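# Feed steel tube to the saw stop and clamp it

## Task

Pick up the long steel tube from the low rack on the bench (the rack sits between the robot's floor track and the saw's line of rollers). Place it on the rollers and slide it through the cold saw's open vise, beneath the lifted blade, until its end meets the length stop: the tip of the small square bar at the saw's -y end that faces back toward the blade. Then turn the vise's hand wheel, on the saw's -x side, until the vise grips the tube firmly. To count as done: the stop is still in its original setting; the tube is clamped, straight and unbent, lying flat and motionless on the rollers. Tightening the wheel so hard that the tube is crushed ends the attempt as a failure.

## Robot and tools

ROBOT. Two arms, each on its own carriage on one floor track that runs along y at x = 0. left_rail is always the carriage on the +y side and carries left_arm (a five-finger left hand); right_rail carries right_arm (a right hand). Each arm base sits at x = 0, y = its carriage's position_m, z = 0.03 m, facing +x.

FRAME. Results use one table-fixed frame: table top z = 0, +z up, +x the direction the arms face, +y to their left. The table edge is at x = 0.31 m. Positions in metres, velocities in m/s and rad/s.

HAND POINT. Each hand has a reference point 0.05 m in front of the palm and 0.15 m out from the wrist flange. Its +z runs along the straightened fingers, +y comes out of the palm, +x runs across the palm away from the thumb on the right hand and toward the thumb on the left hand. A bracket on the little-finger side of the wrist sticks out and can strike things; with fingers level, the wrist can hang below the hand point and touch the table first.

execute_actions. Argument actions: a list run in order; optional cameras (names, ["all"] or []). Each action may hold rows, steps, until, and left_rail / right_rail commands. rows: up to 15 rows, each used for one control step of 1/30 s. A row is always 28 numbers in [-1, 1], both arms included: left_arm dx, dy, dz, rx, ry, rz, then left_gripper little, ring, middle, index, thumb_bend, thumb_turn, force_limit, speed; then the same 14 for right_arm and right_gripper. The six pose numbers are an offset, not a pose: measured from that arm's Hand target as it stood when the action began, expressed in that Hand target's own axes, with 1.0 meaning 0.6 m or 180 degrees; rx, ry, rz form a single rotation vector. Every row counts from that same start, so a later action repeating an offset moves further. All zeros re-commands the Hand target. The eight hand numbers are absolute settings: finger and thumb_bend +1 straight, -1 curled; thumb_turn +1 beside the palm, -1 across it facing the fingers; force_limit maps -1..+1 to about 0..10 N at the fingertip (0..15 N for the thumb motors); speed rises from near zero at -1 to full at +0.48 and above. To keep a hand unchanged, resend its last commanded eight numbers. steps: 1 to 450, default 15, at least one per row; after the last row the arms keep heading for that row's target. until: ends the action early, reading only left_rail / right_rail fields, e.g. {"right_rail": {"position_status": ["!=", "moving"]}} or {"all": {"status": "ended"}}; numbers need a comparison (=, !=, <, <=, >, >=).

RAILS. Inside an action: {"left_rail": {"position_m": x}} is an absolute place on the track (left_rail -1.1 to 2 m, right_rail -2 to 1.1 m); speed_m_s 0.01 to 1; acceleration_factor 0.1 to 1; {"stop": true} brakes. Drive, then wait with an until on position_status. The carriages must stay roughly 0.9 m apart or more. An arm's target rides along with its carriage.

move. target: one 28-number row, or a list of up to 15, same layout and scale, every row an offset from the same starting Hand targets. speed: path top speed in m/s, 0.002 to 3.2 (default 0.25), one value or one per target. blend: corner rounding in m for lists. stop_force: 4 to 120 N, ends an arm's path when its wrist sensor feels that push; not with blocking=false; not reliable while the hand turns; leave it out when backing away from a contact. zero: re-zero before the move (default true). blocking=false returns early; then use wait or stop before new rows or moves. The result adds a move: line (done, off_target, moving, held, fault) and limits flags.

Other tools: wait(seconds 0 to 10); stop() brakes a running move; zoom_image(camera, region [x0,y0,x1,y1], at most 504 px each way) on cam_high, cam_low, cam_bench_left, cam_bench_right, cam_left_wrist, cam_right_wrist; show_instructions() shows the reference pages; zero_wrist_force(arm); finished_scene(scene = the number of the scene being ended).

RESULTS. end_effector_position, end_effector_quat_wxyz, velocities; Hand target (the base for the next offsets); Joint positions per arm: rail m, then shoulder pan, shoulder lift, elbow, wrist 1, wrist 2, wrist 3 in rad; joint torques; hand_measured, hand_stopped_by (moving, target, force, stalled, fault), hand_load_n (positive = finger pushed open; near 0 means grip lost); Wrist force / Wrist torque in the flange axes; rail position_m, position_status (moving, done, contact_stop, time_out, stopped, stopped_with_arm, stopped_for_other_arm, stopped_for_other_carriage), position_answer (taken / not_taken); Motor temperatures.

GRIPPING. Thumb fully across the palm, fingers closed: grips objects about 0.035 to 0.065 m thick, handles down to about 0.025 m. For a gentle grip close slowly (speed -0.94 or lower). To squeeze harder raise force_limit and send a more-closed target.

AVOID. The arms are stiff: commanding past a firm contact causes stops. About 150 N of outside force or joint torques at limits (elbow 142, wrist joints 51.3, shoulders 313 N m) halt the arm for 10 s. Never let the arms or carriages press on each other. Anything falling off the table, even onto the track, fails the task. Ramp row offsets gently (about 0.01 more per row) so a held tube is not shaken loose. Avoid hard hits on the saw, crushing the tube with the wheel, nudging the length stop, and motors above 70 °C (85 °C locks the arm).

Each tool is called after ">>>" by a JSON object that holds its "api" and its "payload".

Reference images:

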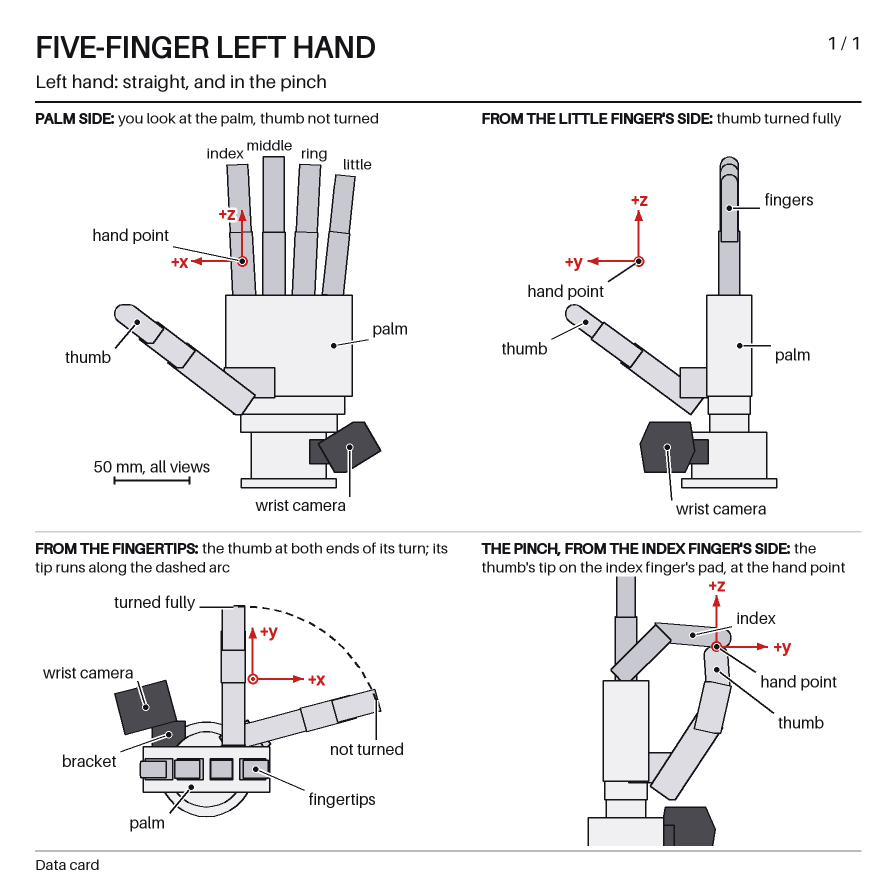

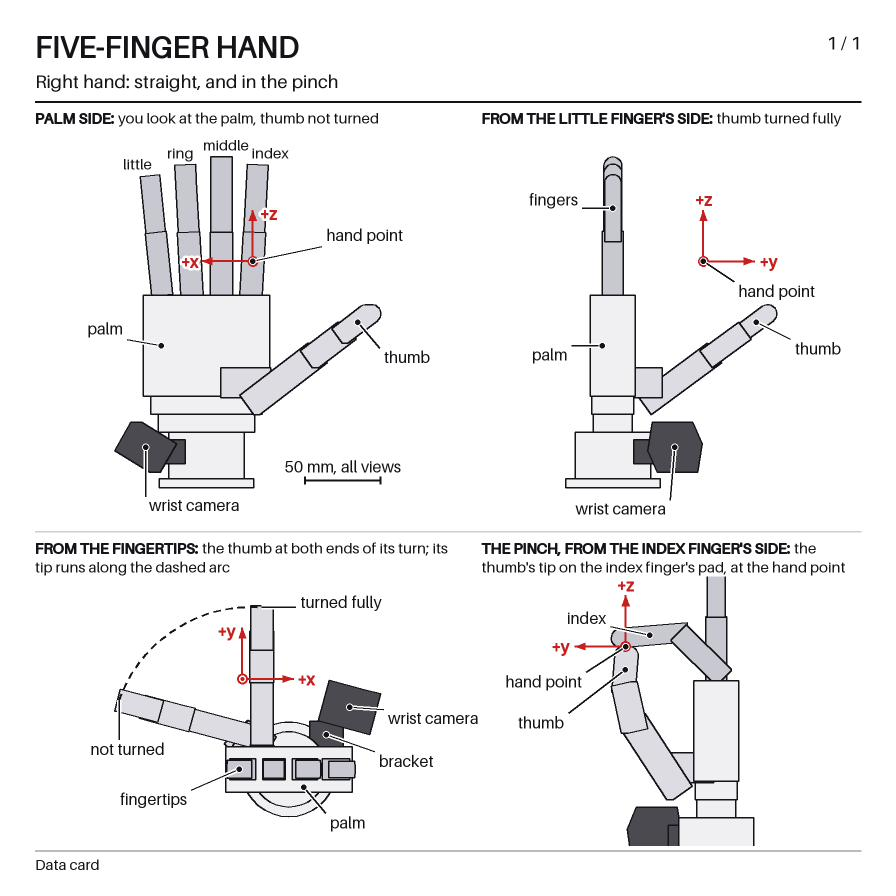

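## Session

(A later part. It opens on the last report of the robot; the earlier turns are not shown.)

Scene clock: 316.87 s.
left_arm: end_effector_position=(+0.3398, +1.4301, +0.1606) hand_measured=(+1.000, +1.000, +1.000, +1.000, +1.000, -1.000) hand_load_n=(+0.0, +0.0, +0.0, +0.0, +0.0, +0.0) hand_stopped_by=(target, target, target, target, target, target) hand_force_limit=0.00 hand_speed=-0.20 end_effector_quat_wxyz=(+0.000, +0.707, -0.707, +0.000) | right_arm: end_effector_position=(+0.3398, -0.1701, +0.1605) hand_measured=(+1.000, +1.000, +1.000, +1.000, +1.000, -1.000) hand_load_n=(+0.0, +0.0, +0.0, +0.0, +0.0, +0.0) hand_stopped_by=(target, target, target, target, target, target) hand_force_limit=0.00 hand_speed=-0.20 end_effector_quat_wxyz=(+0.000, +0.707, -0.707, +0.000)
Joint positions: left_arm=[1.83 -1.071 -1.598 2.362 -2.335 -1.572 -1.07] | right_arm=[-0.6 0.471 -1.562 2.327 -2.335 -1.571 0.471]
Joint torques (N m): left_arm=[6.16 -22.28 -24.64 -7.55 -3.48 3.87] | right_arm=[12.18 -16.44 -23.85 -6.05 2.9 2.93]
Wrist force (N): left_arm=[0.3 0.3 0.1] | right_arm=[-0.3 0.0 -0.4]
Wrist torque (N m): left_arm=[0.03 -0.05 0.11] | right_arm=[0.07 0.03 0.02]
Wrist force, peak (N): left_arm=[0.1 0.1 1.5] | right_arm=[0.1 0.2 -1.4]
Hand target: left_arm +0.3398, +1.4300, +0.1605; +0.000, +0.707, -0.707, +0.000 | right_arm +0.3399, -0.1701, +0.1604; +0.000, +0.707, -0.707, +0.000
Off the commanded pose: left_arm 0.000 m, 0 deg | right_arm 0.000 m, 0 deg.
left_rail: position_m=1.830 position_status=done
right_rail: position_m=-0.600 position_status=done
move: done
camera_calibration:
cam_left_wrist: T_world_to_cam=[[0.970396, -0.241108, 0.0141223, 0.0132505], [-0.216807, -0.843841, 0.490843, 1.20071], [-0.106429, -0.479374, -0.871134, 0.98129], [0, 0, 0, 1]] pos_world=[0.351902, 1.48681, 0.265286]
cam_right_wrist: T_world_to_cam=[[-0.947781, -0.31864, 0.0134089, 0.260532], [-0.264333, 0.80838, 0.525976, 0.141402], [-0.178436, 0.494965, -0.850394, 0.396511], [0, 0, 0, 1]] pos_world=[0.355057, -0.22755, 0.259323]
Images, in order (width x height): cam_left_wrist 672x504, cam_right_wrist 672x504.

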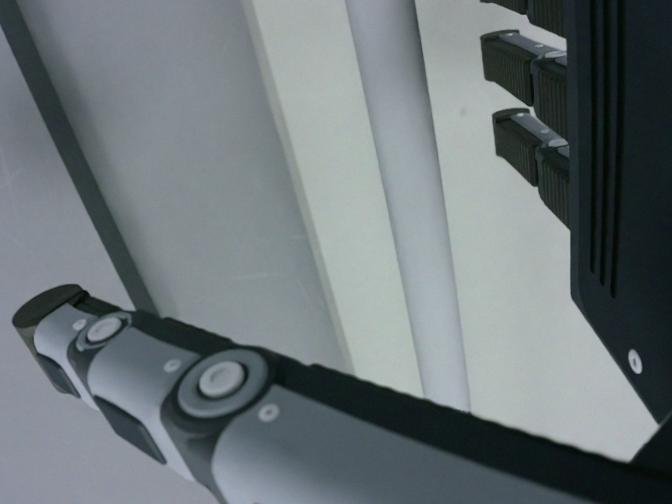

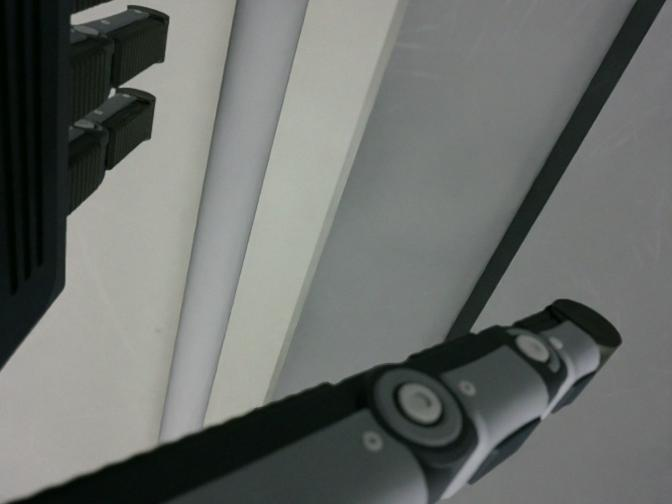

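>>> {"api": "move", "payload": {"target": [0,0,0.087,0,0,0,1,1,1,1,1,-1,0,-0.2, 0,0,0.087,0,0,0,1,1,1,1,1,-1,0,-0.2], "speed": 0.08, "stop_force": 12, "cameras": ["cam_left_wrist","cam_right_wrist"]}}

Scene clock: 326.63 s.
left_arm: end_effector_position=(+0.3398, +1.4300, +0.1083) hand_measured=(+1.000, +1.000, +1.000, +1.000, +1.000, -1.000) hand_load_n=(+0.0, +0.0, +0.0, +0.0, +0.0, +0.0) hand_stopped_by=(target, target, target, target, target, target) hand_force_limit=0.00 hand_speed=-0.20 end_effector_quat_wxyz=(+0.000, +0.707, -0.707, +0.000) | right_arm: end_effector_position=(+0.3398, -0.1701, +0.1082) hand_measured=(+1.000, +1.000, +1.000, +1.000, +1.000, -1.000) hand_load_n=(+0.0, +0.0, +0.0, +0.0, +0.0, +0.0) hand_stopped_by=(target, target, target, target, target, target) hand_force_limit=0.00 hand_speed=-0.20 end_effector_quat_wxyz=(+0.000, +0.707, -0.707, +0.000)
Joint positions: left_arm=[1.83 -1.071 -1.506 2.404 -2.468 -1.572 -1.07] | right_arm=[-0.6 0.471 -1.474 2.367 -2.463 -1.571 0.471]
Joint torques (N m): left_arm=[2.63 -23.42 -19.51 -7.33 0.75 1.14] | right_arm=[9.54 -17.68 -19.43 -6.45 0.13 2.71]
Wrist force (N): left_arm=[0.3 0.9 0.2] | right_arm=[0.4 0.2 0.0]
Wrist torque (N m): left_arm=[0.11 -0.03 0.07] | right_arm=[0.06 -0.10 0.06]
Wrist force, peak (N): left_arm=[1.1 0.0 -0.2] | right_arm=[0.0 0.7 -0.9]
Hand target: left_arm +0.3398, +1.4300, +0.1083; +0.000, +0.707, -0.707, +0.000 | right_arm +0.3398, -0.1701, +0.1082; +0.000, +0.707, -0.707, +0.000
Off the commanded pose: left_arm 0.000 m, 0 deg | right_arm 0.000 m, 0 deg.
left_rail: position_m=1.830 position_status=done
right_rail: position_m=-0.600 position_status=done
move: done
camera_calibration:
cam_left_wrist: T_world_to_cam=[[0.970427, -0.240979, 0.0141588, 0.0137784], [-0.216714, -0.843875, 0.490826, 1.2264], [-0.10633, -0.47938, -0.871142, 0.935705], [0, 0, 0, 1]] pos_world=[0.351902, 1.48681, 0.212986]
cam_right_wrist: T_world_to_cam=[[-0.947773, -0.318664, 0.0133931, 0.261228], [-0.264361, 0.80837, 0.525976, 0.168919], [-0.178436, 0.494965, -0.850394, 0.352036], [0, 0, 0, 1]] pos_world=[0.355057, -0.22755, 0.207023]
Images, in order (width x height): cam_left_wrist 672x504, cam_right_wrist 672x504.

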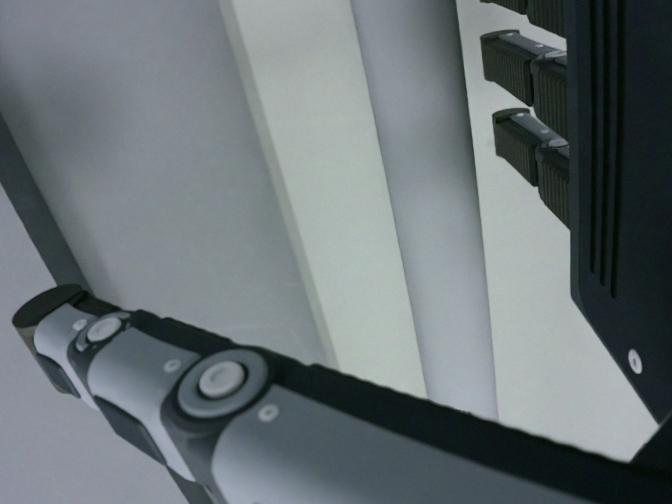

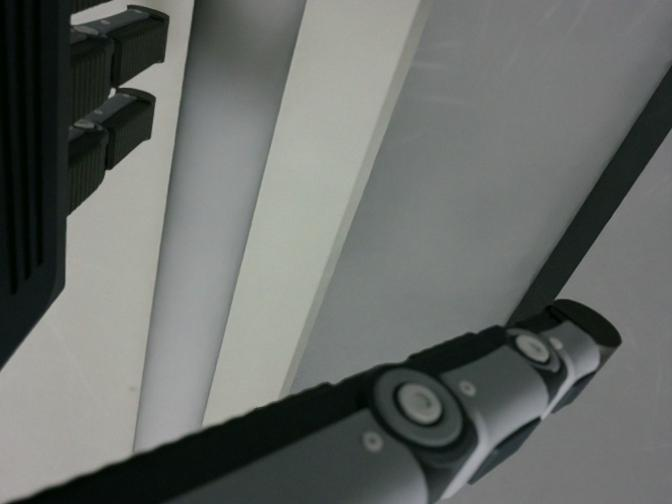

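>>> {"api": "execute_actions", "payload": {"actions": [{"rows":[[0,0,0,0,0,0,-0.5,-0.5,-0.5,-0.5,1,-1,-0.3,-0.8, 0,0,0,0,0,0,-0.5,-0.5,-0.5,-0.5,1,-1,-0.3,-0.8]],"steps":120}], "cameras": ["cam_left_wrist","cam_right_wrist"]}}

Scene clock: 334.93 s.
left_arm: end_effector_position=(+0.3398, +1.4300, +0.1083) hand_measured=(-0.500, -0.500, -0.500, -0.500, +1.000, -1.000) hand_load_n=(+0.5, +0.5, +0.0, +0.5, +0.0, +0.0) hand_stopped_by=(target, target, target, target, target, target) hand_force_limit=-0.30 hand_speed=-0.80 end_effector_quat_wxyz=(+0.000, +0.707, -0.707, +0.000) | right_arm: end_effector_position=(+0.3398, -0.1701, +0.1081) hand_measured=(-0.500, -0.500, -0.500, -0.500, +1.000, -1.000) hand_load_n=(+1.5, +1.5, +0.0, +0.5, +0.0, +0.0) hand_stopped_by=(target, target, target, target, target, target) hand_force_limit=-0.30 hand_speed=-0.80 end_effector_quat_wxyz=(+0.000, +0.707, -0.707, +0.000)
Joint positions: left_arm=[1.83 -1.071 -1.506 2.404 -2.468 -1.572 -1.07] | right_arm=[-0.6 0.471 -1.474 2.367 -2.463 -1.571 0.471]
Joint torques (N m): left_arm=[2.5 -40.45 -41.11 -7.09 -2 2.96] | right_arm=[10.27 -46.1 -45.91 -4.75 -0.65 2.67]
Wrist force (N): left_arm=[-0.7 0.0 4.0] | right_arm=[0.8 0.0 7.4]
Wrist torque (N m): left_arm=[-0.12 0.20 0.12] | right_arm=[-0.15 -0.39 -0.09]
Wrist force, peak (N): left_arm=[0.0 0.0 4.7] | right_arm=[0.9 -1.2 8.3]
Hand target: left_arm +0.3398, +1.4300, +0.1083; +0.000, +0.707, -0.707, +0.000 | right_arm +0.3398, -0.1701, +0.1082; +0.000, +0.707, -0.707, +0.000
Off the commanded pose: left_arm 0.000 m, 0 deg | right_arm 0.000 m, 0 deg.
left_rail: position_m=1.830 position_status=done
right_rail: position_m=-0.600 position_status=done
camera_calibration:
cam_left_wrist: T_world_to_cam=[[0.970417, -0.241026, 0.0140744, 0.0138696], [-0.216712, -0.843864, 0.490845, 1.22638], [-0.106429, -0.479374, -0.871133, 0.935731], [0, 0, 0, 1]] pos_world=[0.351903, 1.48681, 0.212986]
cam_right_wrist: T_world_to_cam=[[-0.947773, -0.318664, 0.0133931, 0.261228], [-0.264361, 0.80837, 0.525976, 0.168919], [-0.178436, 0.494965, -0.850394, 0.352036], [0, 0, 0, 1]] pos_world=[0.355057, -0.22755, 0.207023]
Images, in order (width x height): cam_left_wrist 672x504, cam_right_wrist 672x504.

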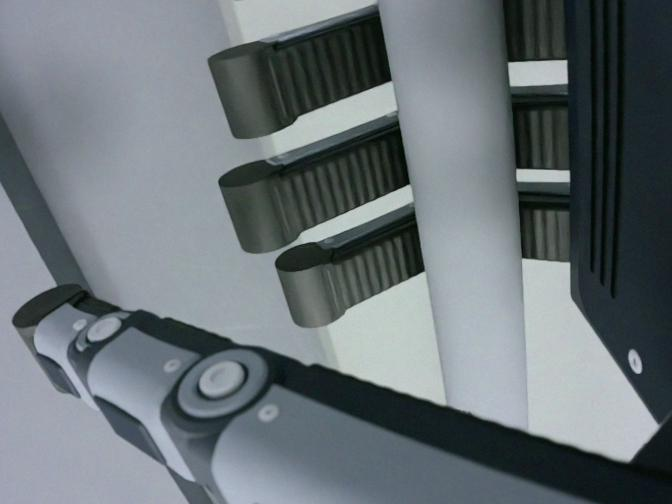

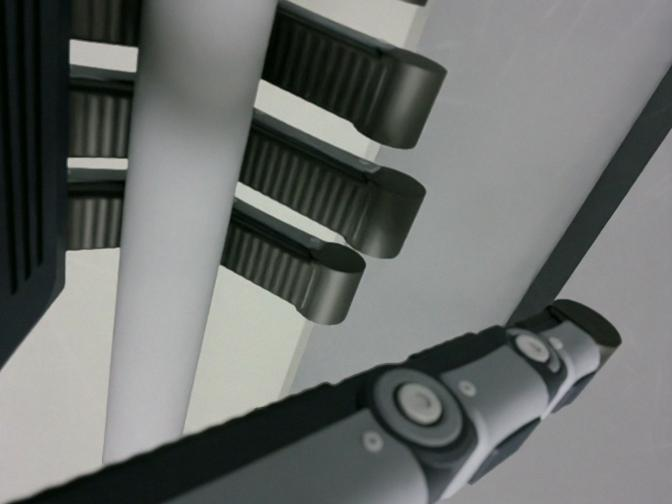

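>>> {"api": "execute_actions", "payload": {"actions": [{"rows":[[0,0,0,0,0,0,-0.75,-0.75,-0.75,-0.75,1,-1,-0.3,-0.85, 0,0,0,0,0,0,-0.75,-0.75,-0.75,-0.75,1,-1,-0.3,-0.85]],"steps":60},{"rows":[[0,0,0,0,0,0,-0.75,-0.75,-0.75,-0.75,-0.8,-1,-0.5,-0.8, 0,0,0,0,0,0,-0.75,-0.75,-0.75,-0.75,-0.8,-1,-0.5,-0.8]],"steps":150}], "cameras": ["cam_left_wrist","cam_right_wrist"]}}

Scene clock: 348.13 s.
left_arm: end_effector_position=(+0.3398, +1.4300, +0.1083) hand_measured=(-0.750, -0.750, -0.750, -0.750, +0.518, -1.000) hand_load_n=(+1.0, +0.5, +0.0, +0.5, +4.5, +1.0) hand_stopped_by=(target, target, target, target, force, target) hand_force_limit=-0.50 hand_speed=-0.80 end_effector_quat_wxyz=(+0.000, +0.707, -0.707, +0.000) | right_arm: end_effector_position=(+0.3398, -0.1701, +0.1082) hand_measured=(-0.750, -0.750, -0.750, -0.750, +0.518, -1.000) hand_load_n=(+1.5, +1.0, +0.0, +1.0, +5.0, +1.0) hand_stopped_by=(target, target, target, target, force, target) hand_force_limit=-0.50 hand_speed=-0.80 end_effector_quat_wxyz=(+0.000, +0.707, -0.707, +0.000)
Joint positions: left_arm=[1.83 -1.071 -1.506 2.404 -2.468 -1.572 -1.07] | right_arm=[-0.6 0.471 -1.474 2.367 -2.463 -1.571 0.471]
Joint torques (N m): left_arm=[1.94 -40.81 -44.21 -6.34 3.06 3.31] | right_arm=[10.25 -48.44 -43.2 -4.27 -1.2 2.87]
Wrist force (N): left_arm=[-0.8 0.3 3.6] | right_arm=[1.7 0.2 7.6]
Wrist torque (N m): left_arm=[-0.04 0.13 0.11] | right_arm=[-0.18 -0.47 -0.11]
Wrist force, peak (N): left_arm=[-1.2 -0.1 4.6] | right_arm=[1.5 0.3 8.0]
Hand target: left_arm +0.3398, +1.4300, +0.1083; +0.000, +0.707, -0.707, +0.000 | right_arm +0.3398, -0.1701, +0.1082; +0.000, +0.707, -0.707, +0.000
Off the commanded pose: left_arm 0.000 m, 0 deg | right_arm 0.000 m, 0 deg.
left_rail: position_m=1.830 position_status=done
right_rail: position_m=-0.600 position_status=done
camera_calibration:
cam_left_wrist: T_world_to_cam=[[0.970396, -0.241108, 0.0141223, 0.0139891], [-0.216807, -0.843841, 0.490843, 1.22638], [-0.106429, -0.479374, -0.871134, 0.935729], [0, 0, 0, 1]] pos_world=[0.351902, 1.48681, 0.212986]
cam_right_wrist: T_world_to_cam=[[-0.947773, -0.318664, 0.0133931, 0.261228], [-0.264361, 0.80837, 0.525976, 0.168919], [-0.178436, 0.494965, -0.850394, 0.352036], [0, 0, 0, 1]] pos_world=[0.355057, -0.22755, 0.207023]
Images, in order (width x height): cam_left_wrist 672x504, cam_right_wrist 672x504.

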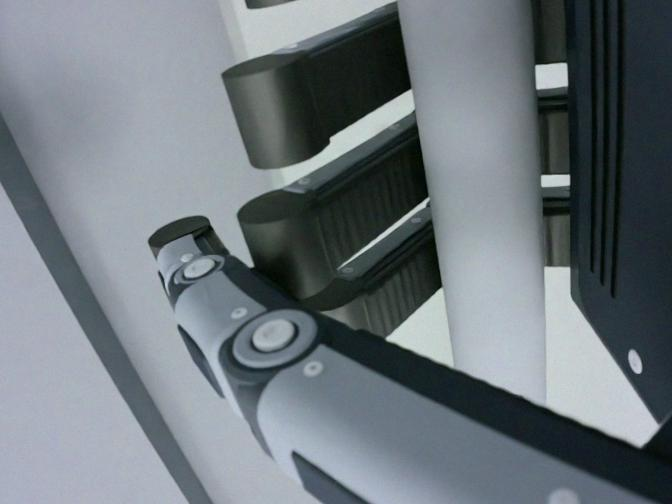

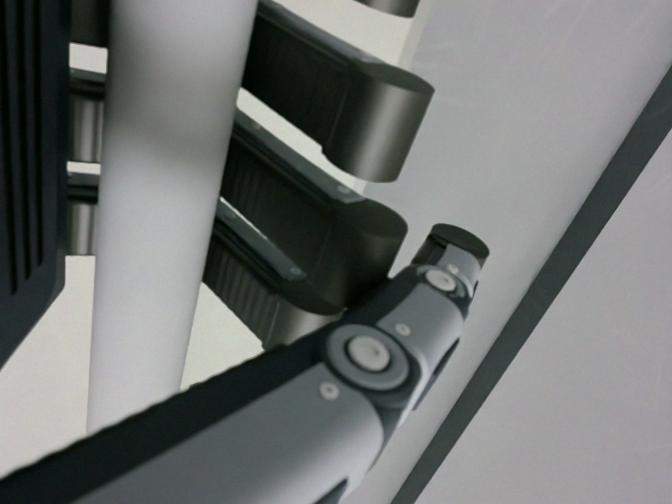

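>>> {"api": "move", "payload": {"target": [0,0,-0.487,0,0,0,-0.75,-0.75,-0.75,-0.75,-0.8,-1,-0.5,-0.8, 0,0,-0.487,0,0,0,-0.75,-0.75,-0.75,-0.75,-0.8,-1,-0.5,-0.8], "speed": 0.15, "cameras": ["cam_left_wrist","cam_right_wrist","cam_bench_left","cam_bench_right","cam_low"]}}

Scene clock: 374.73 s.
left_arm: end_effector_position=(+0.3400, +1.4301, +0.4003) hand_measured=(-0.750, -0.750, -0.750, -0.750, +0.518, -1.000) hand_load_n=(+0.5, +0.5, +0.0, +0.5, +4.5, +1.0) hand_stopped_by=(target, target, target, target, force, target) hand_force_limit=-0.50 hand_speed=-0.80 end_effector_quat_wxyz=(+0.000, +0.707, -0.707, +0.000) | right_arm: end_effector_position=(+0.3400, -0.1700, +0.4002) hand_measured=(-0.750, -0.750, -0.750, -0.750, +0.518, -1.000) hand_load_n=(+1.5, +1.0, +0.0, +1.0, +5.0, +1.0) hand_stopped_by=(target, target, target, target, force, target) hand_force_limit=-0.50 hand_speed=-0.80 end_effector_quat_wxyz=(+0.000, +0.707, -0.707, +0.000)
Joint positions: left_arm=[1.83 -1.07 -1.834 2.072 -1.809 -1.572 -1.069] | right_arm=[-0.6 0.471 -1.794 2.043 -1.819 -1.571 0.471]
Joint torques (N m): left_arm=[-10.03 -32.85 -59.39 0.28 4.14 -3.11] | right_arm=[-12.66 -33.56 -63.24 -2.55 -2.99 -3.31]
Wrist force (N): left_arm=[2.2 -0.3 3.6] | right_arm=[-2.1 0.2 7.5]
Wrist torque (N m): left_arm=[-0.11 0.18 0.04] | right_arm=[-0.16 -0.44 -0.18]
Wrist force, peak (N): left_arm=[-1.9 0.1 5.3] | right_arm=[2.5 0.3 8.9]
Hand target: left_arm +0.3400, +1.4301, +0.4005; +0.000, +0.707, -0.707, +0.000 | right_arm +0.3400, -0.1700, +0.4004; +0.000, +0.707, -0.707, +0.000
Off the commanded pose: left_arm 0.000 m, 0 deg | right_arm 0.000 m, 0 deg.
left_rail: position_m=1.830 position_status=done
right_rail: position_m=-0.600 position_status=done
move: done
camera_calibration:
cam_left_wrist: T_world_to_cam=[[0.970396, -0.241108, 0.0141223, 0.0096954], [-0.216807, -0.843841, 0.490843, 1.08319], [-0.106429, -0.479374, -0.871134, 1.19017], [0, 0, 0, 1]] pos_world=[0.352102, 1.48691, 0.504986]
cam_right_wrist: T_world_to_cam=[[-0.947773, -0.318664, 0.0133931, 0.257539], [-0.264361, 0.80837, 0.525976, 0.0153059], [-0.178436, 0.494965, -0.850394, 0.600337], [0, 0, 0, 1]] pos_world=[0.355257, -0.22745, 0.499023]
Images, in order (width x height): cam_low 672x504, cam_bench_left 672x504, cam_bench_right 672x504, cam_left_wrist 672x504, cam_right_wrist 672x504.

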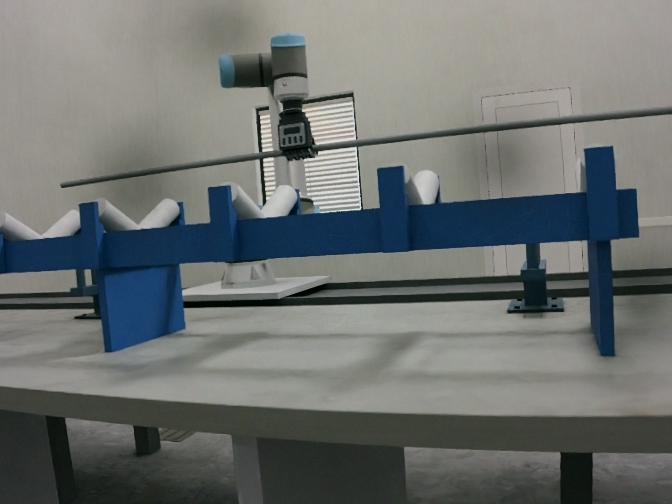

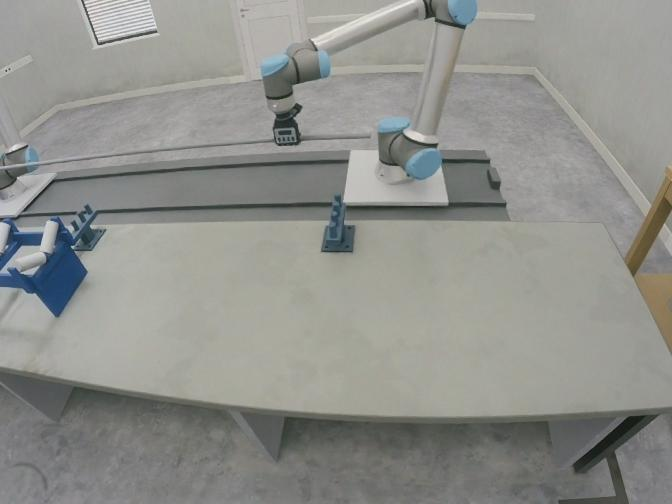

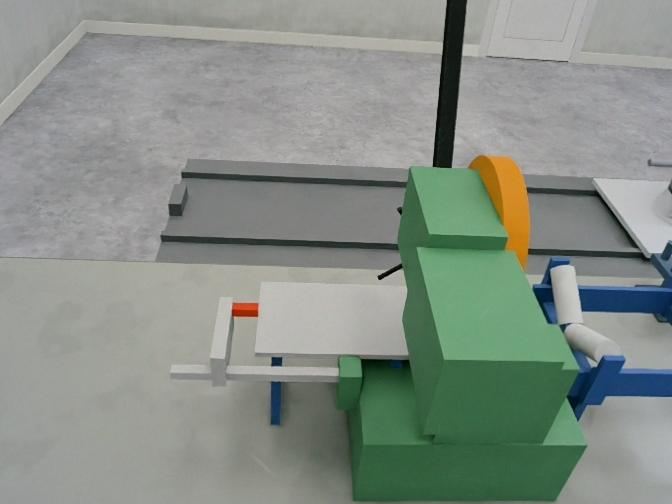

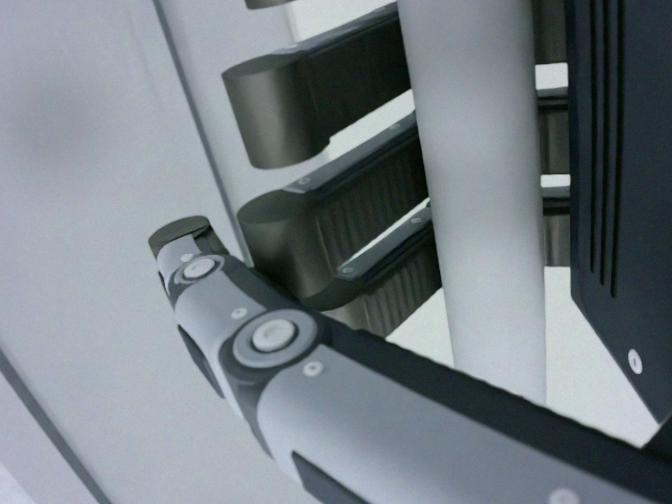

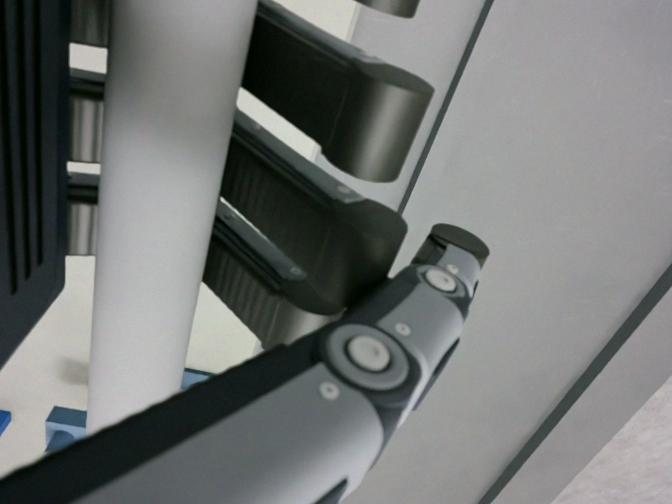

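>>> {"api": "execute_actions", "payload": {"actions": [{"left_rail":{"position_m":1.695,"speed_m_s":0.2,"acceleration_factor":0.3},"right_rail":{"position_m":-0.735,"speed_m_s":0.2,"acceleration_factor":0.3},"steps":150,"until":{"all":{"status":"ended"}}}]}}

>>> {"api": "move", "payload": {"target": [0,-0.667,0,0,0,0,-0.75,-0.75,-0.75,-0.75,-0.8,-1,-0.5,-0.8, 0,-0.667,0,0,0,0,-0.75,-0.75,-0.75,-0.75,-0.8,-1,-0.5,-0.8], "speed": 0.15, "cameras": ["cam_left_wrist","cam_right_wrist","cam_high","cam_bench_right","cam_low"]}}

Scene clock: 395.07 s.
left_arm: end_effector_position=(+0.3400, +1.2951, +0.4005) hand_measured=(-0.750, -0.750, -0.750, -0.750, +0.518, -1.000) hand_load_n=(+1.0, +0.0, +0.0, +0.0, +4.5, +1.0) hand_stopped_by=(target, target, target, target, force, target) hand_force_limit=-0.50 hand_speed=-0.80 end_effector_quat_wxyz=(+0.000, +0.707, -0.707, +0.000) | right_arm: end_effector_position=(+0.3400, -0.3050, +0.4004) hand_measured=(-0.750, -0.750, -0.750, -0.750, +0.518, -1.000) hand_load_n=(+1.0, +1.0, +0.0, +1.0, +5.0, +1.5) hand_stopped_by=(target, target, target, target, force, target) hand_force_limit=-0.50 hand_speed=-0.80 end_effector_quat_wxyz=(+0.000, +0.707, -0.707, +0.000)
Joint positions: left_arm=[1.695 -1.07 -1.834 2.072 -1.809 -1.572 -1.07] | right_arm=[-0.735 0.471 -1.794 2.043 -1.818 -1.571 0.471]
Joint torques (N m): left_arm=[-11.29 -16.8 -58.85 -5.57 0.72 -3.53] | right_arm=[-8.44 -34.59 -60.69 -5.48 1.76 -2.57]
Wrist force (N): left_arm=[-0.6 -0.4 3.6] | right_arm=[1.4 0.4 7.1]
Wrist torque (N m): left_arm=[-0.12 0.13 -0.01] | right_arm=[-0.11 -0.47 -0.05]
Wrist force, peak (N): left_arm=[2.4 0.0 4.3] | right_arm=[-3.1 0.2 7.3]
Hand target: left_arm +0.3400, +1.2951, +0.4005; +0.000, +0.707, -0.707, +0.000 | right_arm +0.3400, -0.3050, +0.4004; +0.000, +0.707, -0.707, +0.000
Off the commanded pose: left_arm 0.000 m, 0 deg | right_arm 0.000 m, 0 deg.
left_rail: position_m=1.695 speed_m_s=0.20 position_status=done
right_rail: position_m=-0.735 speed_m_s=0.20 position_status=done

Scene clock: 398.37 s.
left_arm: end_effector_position=(+0.7400, +1.2948, +0.4002) hand_measured=(-0.750, -0.750, -0.750, -0.750, +0.518, -1.000) hand_load_n=(+0.5, +0.0, +0.0, +0.0, +4.5, +1.0) hand_stopped_by=(target, target, target, target, force, target) hand_force_limit=-0.50 hand_speed=-0.80 end_effector_quat_wxyz=(+0.000, +0.707, -0.707, +0.000) end_effector_velocity=(+0.002, +0.000, +0.001) end_effector_angular_velocity=(+0.000, -0.001, -0.001) | right_arm: end_effector_position=(+0.7400, -0.3051, +0.4001) hand_measured=(-0.750, -0.750, -0.750, -0.750, +0.518, -1.000) hand_load_n=(+1.5, +1.0, +0.0, +1.0, +5.0, +1.5) hand_stopped_by=(target, target, target, target, force, target) hand_force_limit=-0.50 hand_speed=-0.80 end_effector_quat_wxyz=(+0.000, +0.707, -0.707, +0.000)
Joint positions: left_arm=[1.695 -0.631 -1.261 1.484 -1.794 -1.571 -0.631] | right_arm=[-0.735 0.267 -1.24 1.456 -1.787 -1.571 0.267]
Joint velocities: left_arm=[0 0.001 0.003 -0.005 0.001 0 0.002] | right_arm=[within noise]
Joint torques (N m): left_arm=[5.92 -58.2 -59.85 -0.63 -3.66 3.68] | right_arm=[-6.57 -63.93 -64.54 -3.41 -2.23 -3.18]
Wrist force (N): left_arm=[-1.8 -0.1 4.3] | right_arm=[2.5 0.3 7.2]
Wrist torque (N m): left_arm=[-0.13 0.22 -0.09] | right_arm=[-0.14 -0.49 0.21]
Wrist force, peak (N): left_arm=[2.9 0.1 4.2] | right_arm=[2.3 -0.1 7.8]
Hand target: left_arm +0.7402, +1.2948, +0.4002; +0.000, +0.707, -0.707, +0.000 | right_arm +0.7402, -0.3051, +0.4001; +0.000, +0.707, -0.707, +0.000
Off the commanded pose: left_arm 0.000 m, 0 deg | right_arm 0.000 m, 0 deg.
left_rail: position_m=1.695 speed_m_s=0.20 position_status=done
right_rail: position_m=-0.735 speed_m_s=0.20 position_status=done
move: done
camera_calibration:
cam_left_wrist: T_world_to_cam=[[0.970406, -0.241061, 0.0142068, -0.411197], [-0.216809, -0.843852, 0.490824, 1.05581], [-0.10633, -0.479379, -0.871143, 1.16773], [0, 0, 0, 1]] pos_world=[0.752102, 1.35161, 0.504886]
cam_right_wrist: T_world_to_cam=[[-0.947773, -0.318664, 0.0133931, 0.59363], [-0.264361, 0.80837, 0.525976, 0.230233], [-0.178436, 0.494965, -0.850394, 0.738447], [0, 0, 0, 1]] pos_world=[0.755257, -0.36245, 0.498923]
Images, in order (width x height): cam_high 672x504, cam_low 672x504, cam_bench_right 672x504, cam_left_wrist 672x504, cam_right_wrist 672x504.

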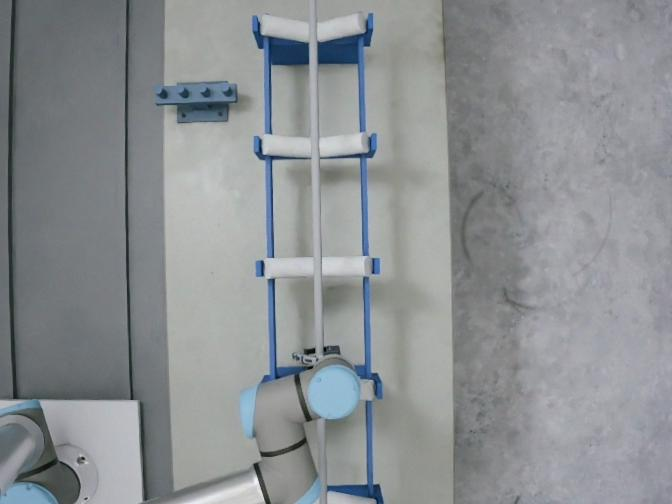

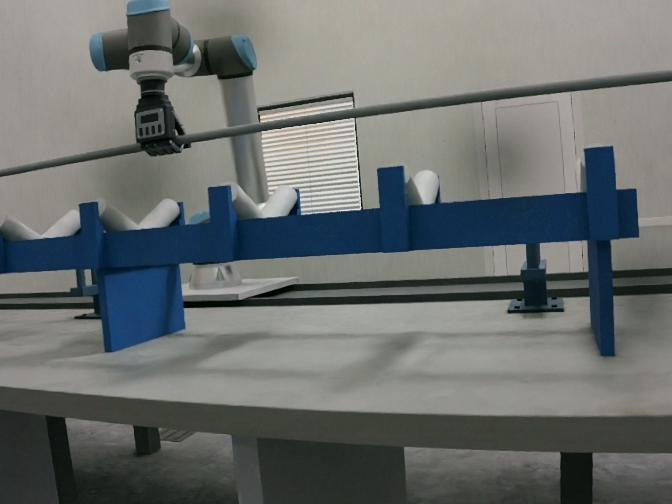

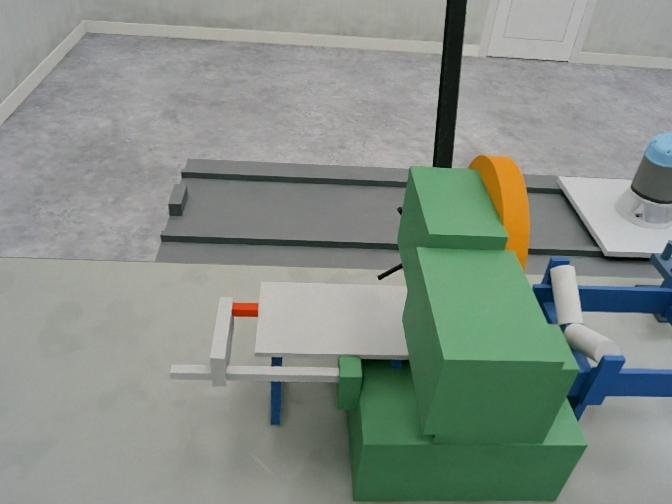

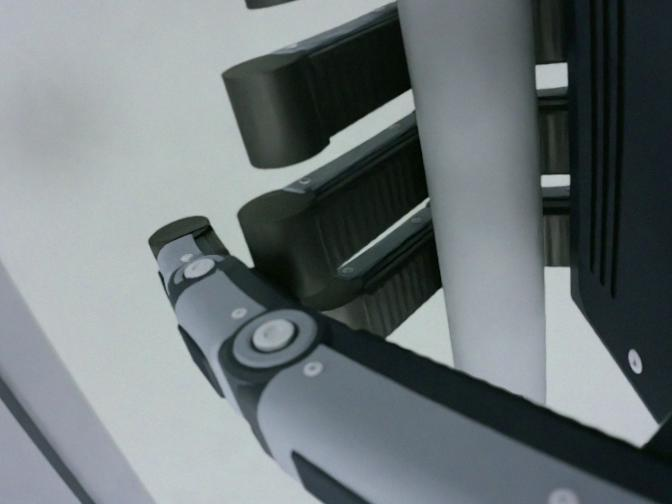

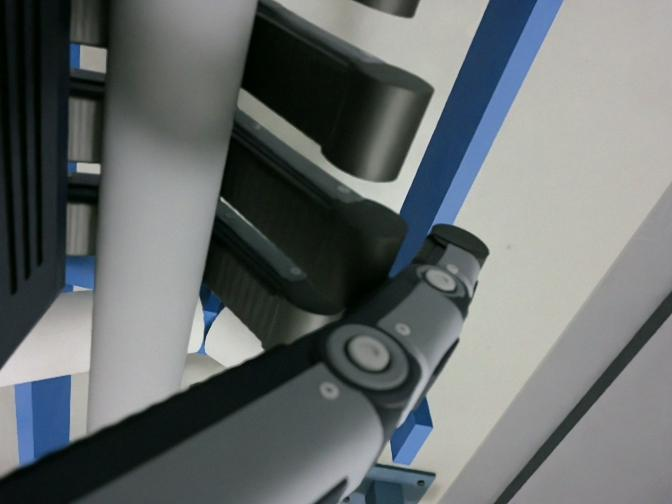

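>>> {"api": "zoom_image", "payload": {"camera": "cam_right_wrist", "region": [0, 240, 280, 450]}}

>>> {"api": "zoom_image", "payload": {"camera": "cam_high", "region": [240, 240, 400, 400]}}

Scaled by 1.800 from the camera's 672x504 image, which has a finer 960x720 frame.

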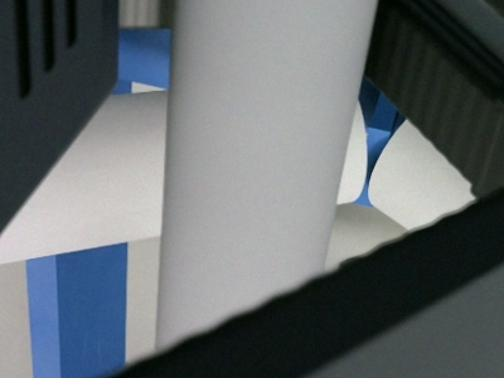

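Scaled by 3.150 from the camera's 672x504 image, which has a finer 960x720 frame.

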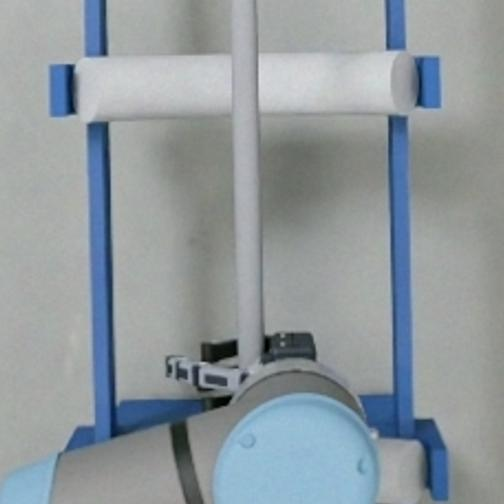

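>>> {"api": "move", "payload": {"target": [[-0.0833,0.0083,0,0,0,0,-0.75,-0.75,-0.75,-0.75,-0.8,-1,-0.5,-0.8, -0.0833,0.0083,0,0,0,0,-0.75,-0.75,-0.75,-0.75,-0.8,-1,-0.5,-0.8],[-0.0833,0.0083,0.1167,0,0,0,-0.75,-0.75,-0.75,-0.75,-0.8,-1,-0.5,-0.8, -0.0833,0.0083,0.1167,0,0,0,-0.75,-0.75,-0.75,-0.75,-0.8,-1,-0.5,-0.8]], "speed": 0.1, "blend": 0.01, "cameras": ["cam_right_wrist","cam_high","cam_bench_right","cam_low"]}}

>>> {"api": "zoom_image", "payload": {"camera": "cam_low", "region": [0, 60, 300, 300]}}

Scene clock: 446.00 s.
left_arm: end_effector_position=(+0.7352, +1.3448, +0.3304) hand_measured=(-0.750, -0.750, -0.750, -0.750, +0.518, -1.000) hand_load_n=(+1.0, +0.5, +0.0, +0.5, +4.5, +1.0) hand_stopped_by=(target, target, target, target, force, target) hand_force_limit=-0.50 hand_speed=-0.80 end_effector_quat_wxyz=(+0.000, +0.707, -0.707, +0.000) | right_arm: end_effector_position=(+0.7352, -0.2551, +0.3303) hand_measured=(-0.750, -0.750, -0.750, -0.750, +0.518, -1.000) hand_load_n=(+1.5, +1.0, +0.0, +0.5, +4.5, +1.0) hand_stopped_by=(target, target, target, target, force, target) hand_force_limit=-0.50 hand_speed=-0.80 end_effector_quat_wxyz=(+0.000, +0.707, -0.707, +0.000)
Joint positions: left_arm=[1.695 -0.586 -1.267 1.62 -1.924 -1.571 -0.586] | right_arm=[-0.735 0.322 -1.178 1.498 -1.889 -1.571 0.322]
Joint torques (N m): left_arm=[6.58 -59.03 -35.74 -7.62 2.44 4.01] | right_arm=[9.75 -63.36 -39.21 -7.87 -0.45 3.81]
Wrist force (N): left_arm=[0.7 -0.2 4.7] | right_arm=[-0.1 0.3 7.0]
Wrist torque (N m): left_arm=[-0.18 0.14 -0.01] | right_arm=[-0.10 -0.42 -0.17]
Wrist force, peak (N): left_arm=[3.0 -0.3 5.6] | right_arm=[2.6 0.5 7.9]
Hand target: left_arm +0.7352, +1.3448, +0.3302; +0.000, +0.707, -0.707, +0.000 | right_arm +0.7352, -0.2551, +0.3301; +0.000, +0.707, -0.707, +0.000
Off the commanded pose: left_arm 0.000 m, 0 deg | right_arm 0.000 m, 0 deg.
left_rail: position_m=1.695 speed_m_s=0.20 position_status=done
right_rail: position_m=-0.735 speed_m_s=0.20 position_status=done
move: done
camera_calibration:
cam_right_wrist: T_world_to_cam=[[-0.947775, -0.318655, 0.0134359, 0.605903], [-0.264347, 0.80842, 0.525907, 0.225373], [-0.178445, 0.49489, -0.850436, 0.653535], [0, 0, 0, 1]] pos_world=[0.750457, -0.31255, 0.429123]
Images, in order (width x height): cam_high 672x504, cam_low 672x504, cam_bench_right 672x504, cam_right_wrist 672x504.

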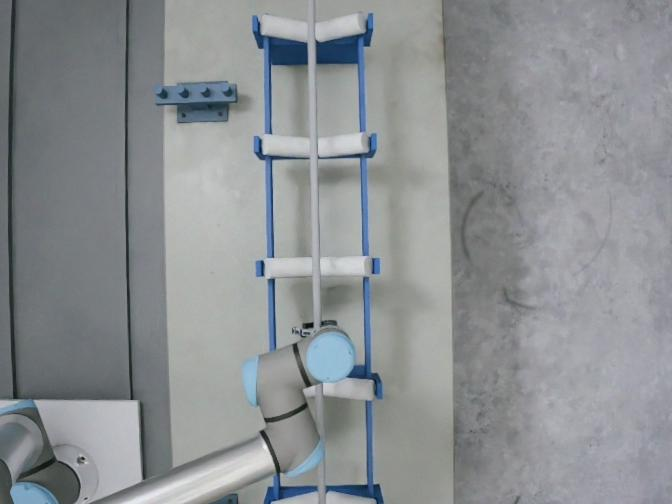

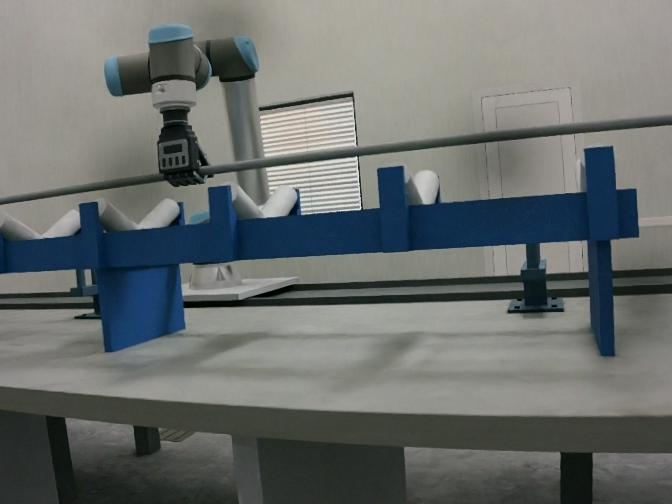

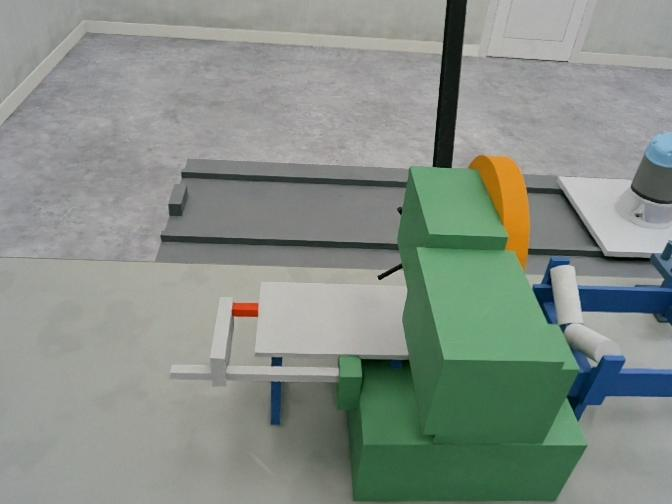

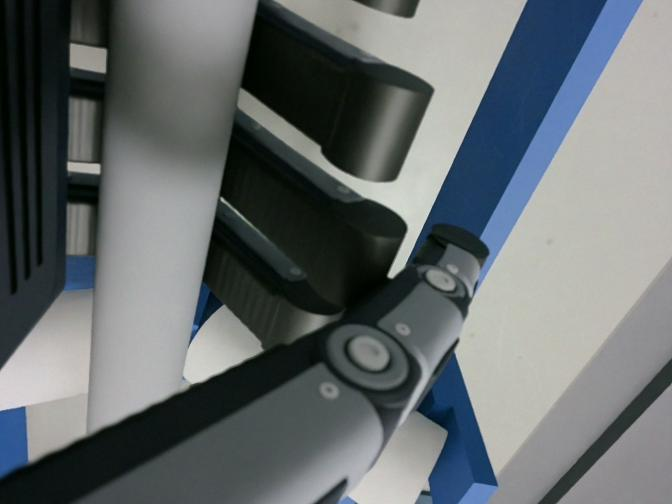

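Scaled by 1.680 from the camera's 672x504 image, which has a finer 960x720 frame.

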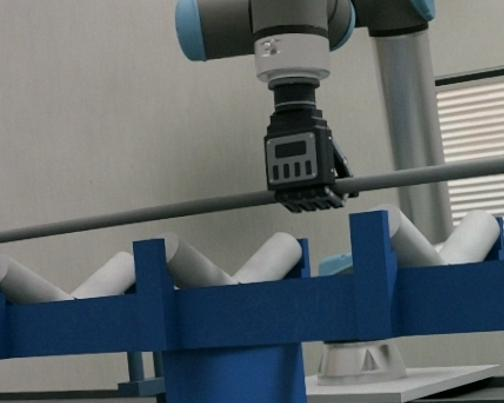

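>>> {"api": "move", "payload": {"target": [0,0,0.2,0,0,0,-0.75,-0.75,-0.75,-0.75,-0.8,-1,-0.5,-0.8, 0,0,0.2,0,0,0,-0.75,-0.75,-0.75,-0.75,-0.8,-1,-0.5,-0.8], "speed": 0.04, "stop_force": 5, "cameras": ["cam_right_wrist","cam_high","cam_bench_right","cam_low","cam_bench_left"]}}

Scene clock: 473.63 s.
left_arm: end_effector_position=(+0.7351, +1.3447, +0.2102) hand_measured=(-0.750, -0.750, -0.750, -0.750, +0.518, -1.000) hand_load_n=(+0.0, +0.0, +0.0, +0.0, +4.5, +1.0) hand_stopped_by=(target, target, target, target, force, target) hand_force_limit=-0.50 hand_speed=-0.80 end_effector_quat_wxyz=(+0.000, +0.707, -0.707, +0.000) | right_arm: end_effector_position=(+0.7351, -0.2551, +0.2404) hand_measured=(-0.750, -0.750, -0.750, -0.750, +0.518, -1.000) hand_load_n=(+1.0, +0.0, +0.0, +0.5, +5.0, +1.0) hand_stopped_by=(target, target, target, target, force, target) hand_force_limit=-0.50 hand_speed=-0.80 end_effector_quat_wxyz=(+0.000, +0.707, -0.707, +0.000)
Joint positions: left_arm=[1.695 -0.586 -1.181 1.733 -2.123 -1.571 -0.586] | right_arm=[-0.735 0.322 -1.123 1.586 -2.033 -1.571 0.322]
Joint torques (N m): left_arm=[-10.23 -58.48 -28.47 -7.3 -1.23 -3.04] | right_arm=[-5.45 -85.5 -58 -2.58 -0.83 -1.45]
Wrist force (N): left_arm=[-0.1 0.0 -0.2] | right_arm=[0.2 0.0 2.9]
Wrist torque (N m): left_arm=[-0.01 0.02 -0.10] | right_arm=[-0.06 -0.28 0.05]
Wrist force, peak (N): left_arm=[2.8 -0.4 4.5] | right_arm=[-2.0 0.6 7.6]
Hand target: left_arm +0.7351, +1.3447, +0.2102; +0.000, +0.707, -0.707, +0.000 | right_arm +0.7351, -0.2551, +0.2404; +0.000, +0.707, -0.707, +0.000 (not the last commanded pose)
Off the commanded pose: left_arm 0.000 m, 0 deg | right_arm 0.030 m, 0 deg.
left_rail: position_m=1.695 speed_m_s=0.20 position_status=done
right_rail: position_m=-0.735 speed_m_s=0.20 position_status=done
move: contact (right_arm)
camera_calibration:
cam_right_wrist: T_world_to_cam=[[-0.947758, -0.318703, 0.0135162, 0.606961], [-0.264343, 0.808406, 0.52593, 0.272611], [-0.178542, 0.494881, -0.850421, 0.577127], [0, 0, 0, 1]] pos_world=[0.750357, -0.31255, 0.339223]
Images, in order (width x height): cam_high 672x504, cam_low 672x504, cam_bench_left 672x504, cam_bench_right 672x504, cam_right_wrist 672x504.

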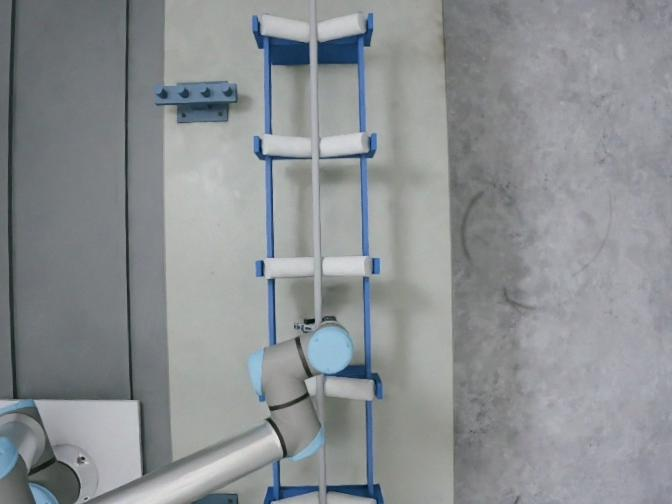

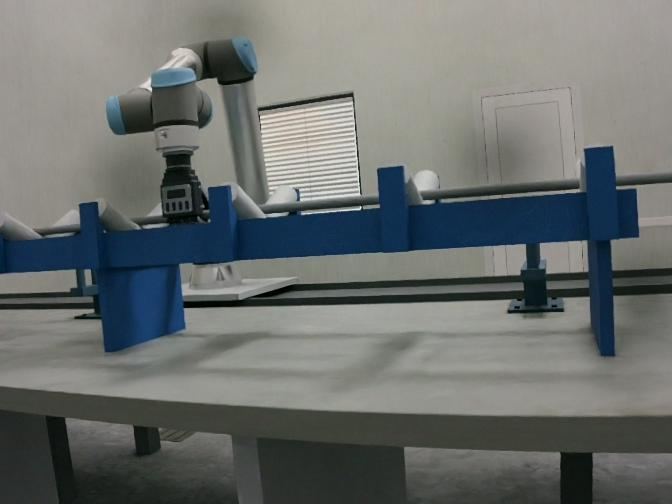

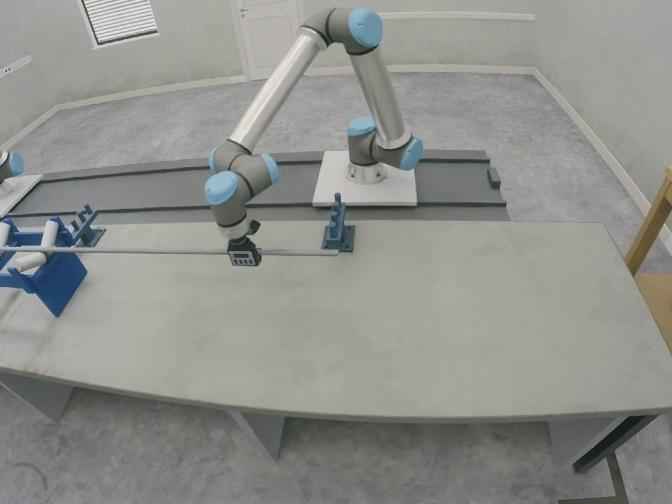

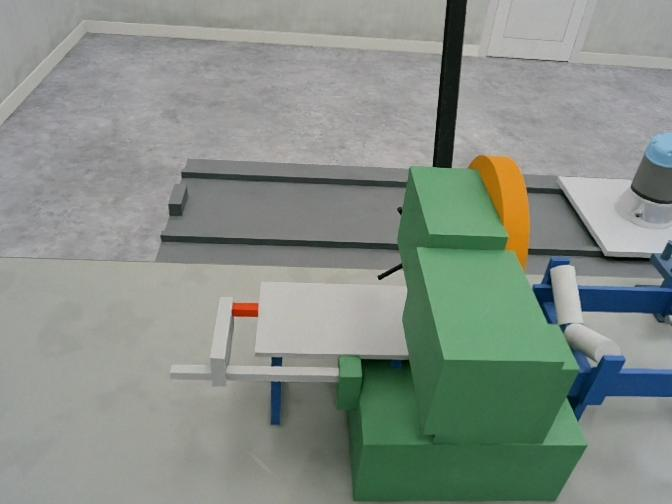

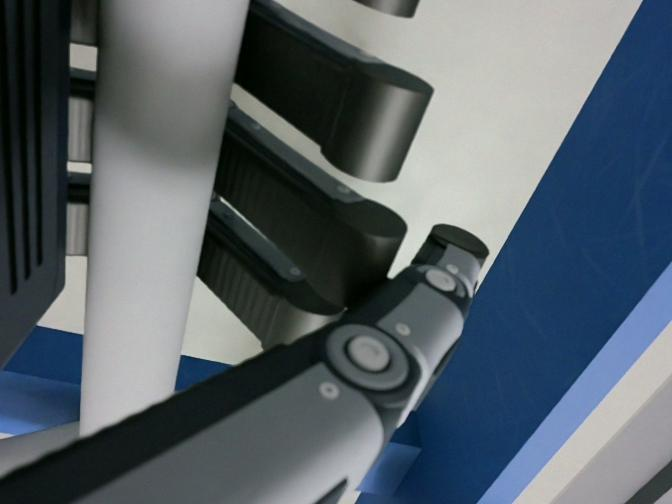

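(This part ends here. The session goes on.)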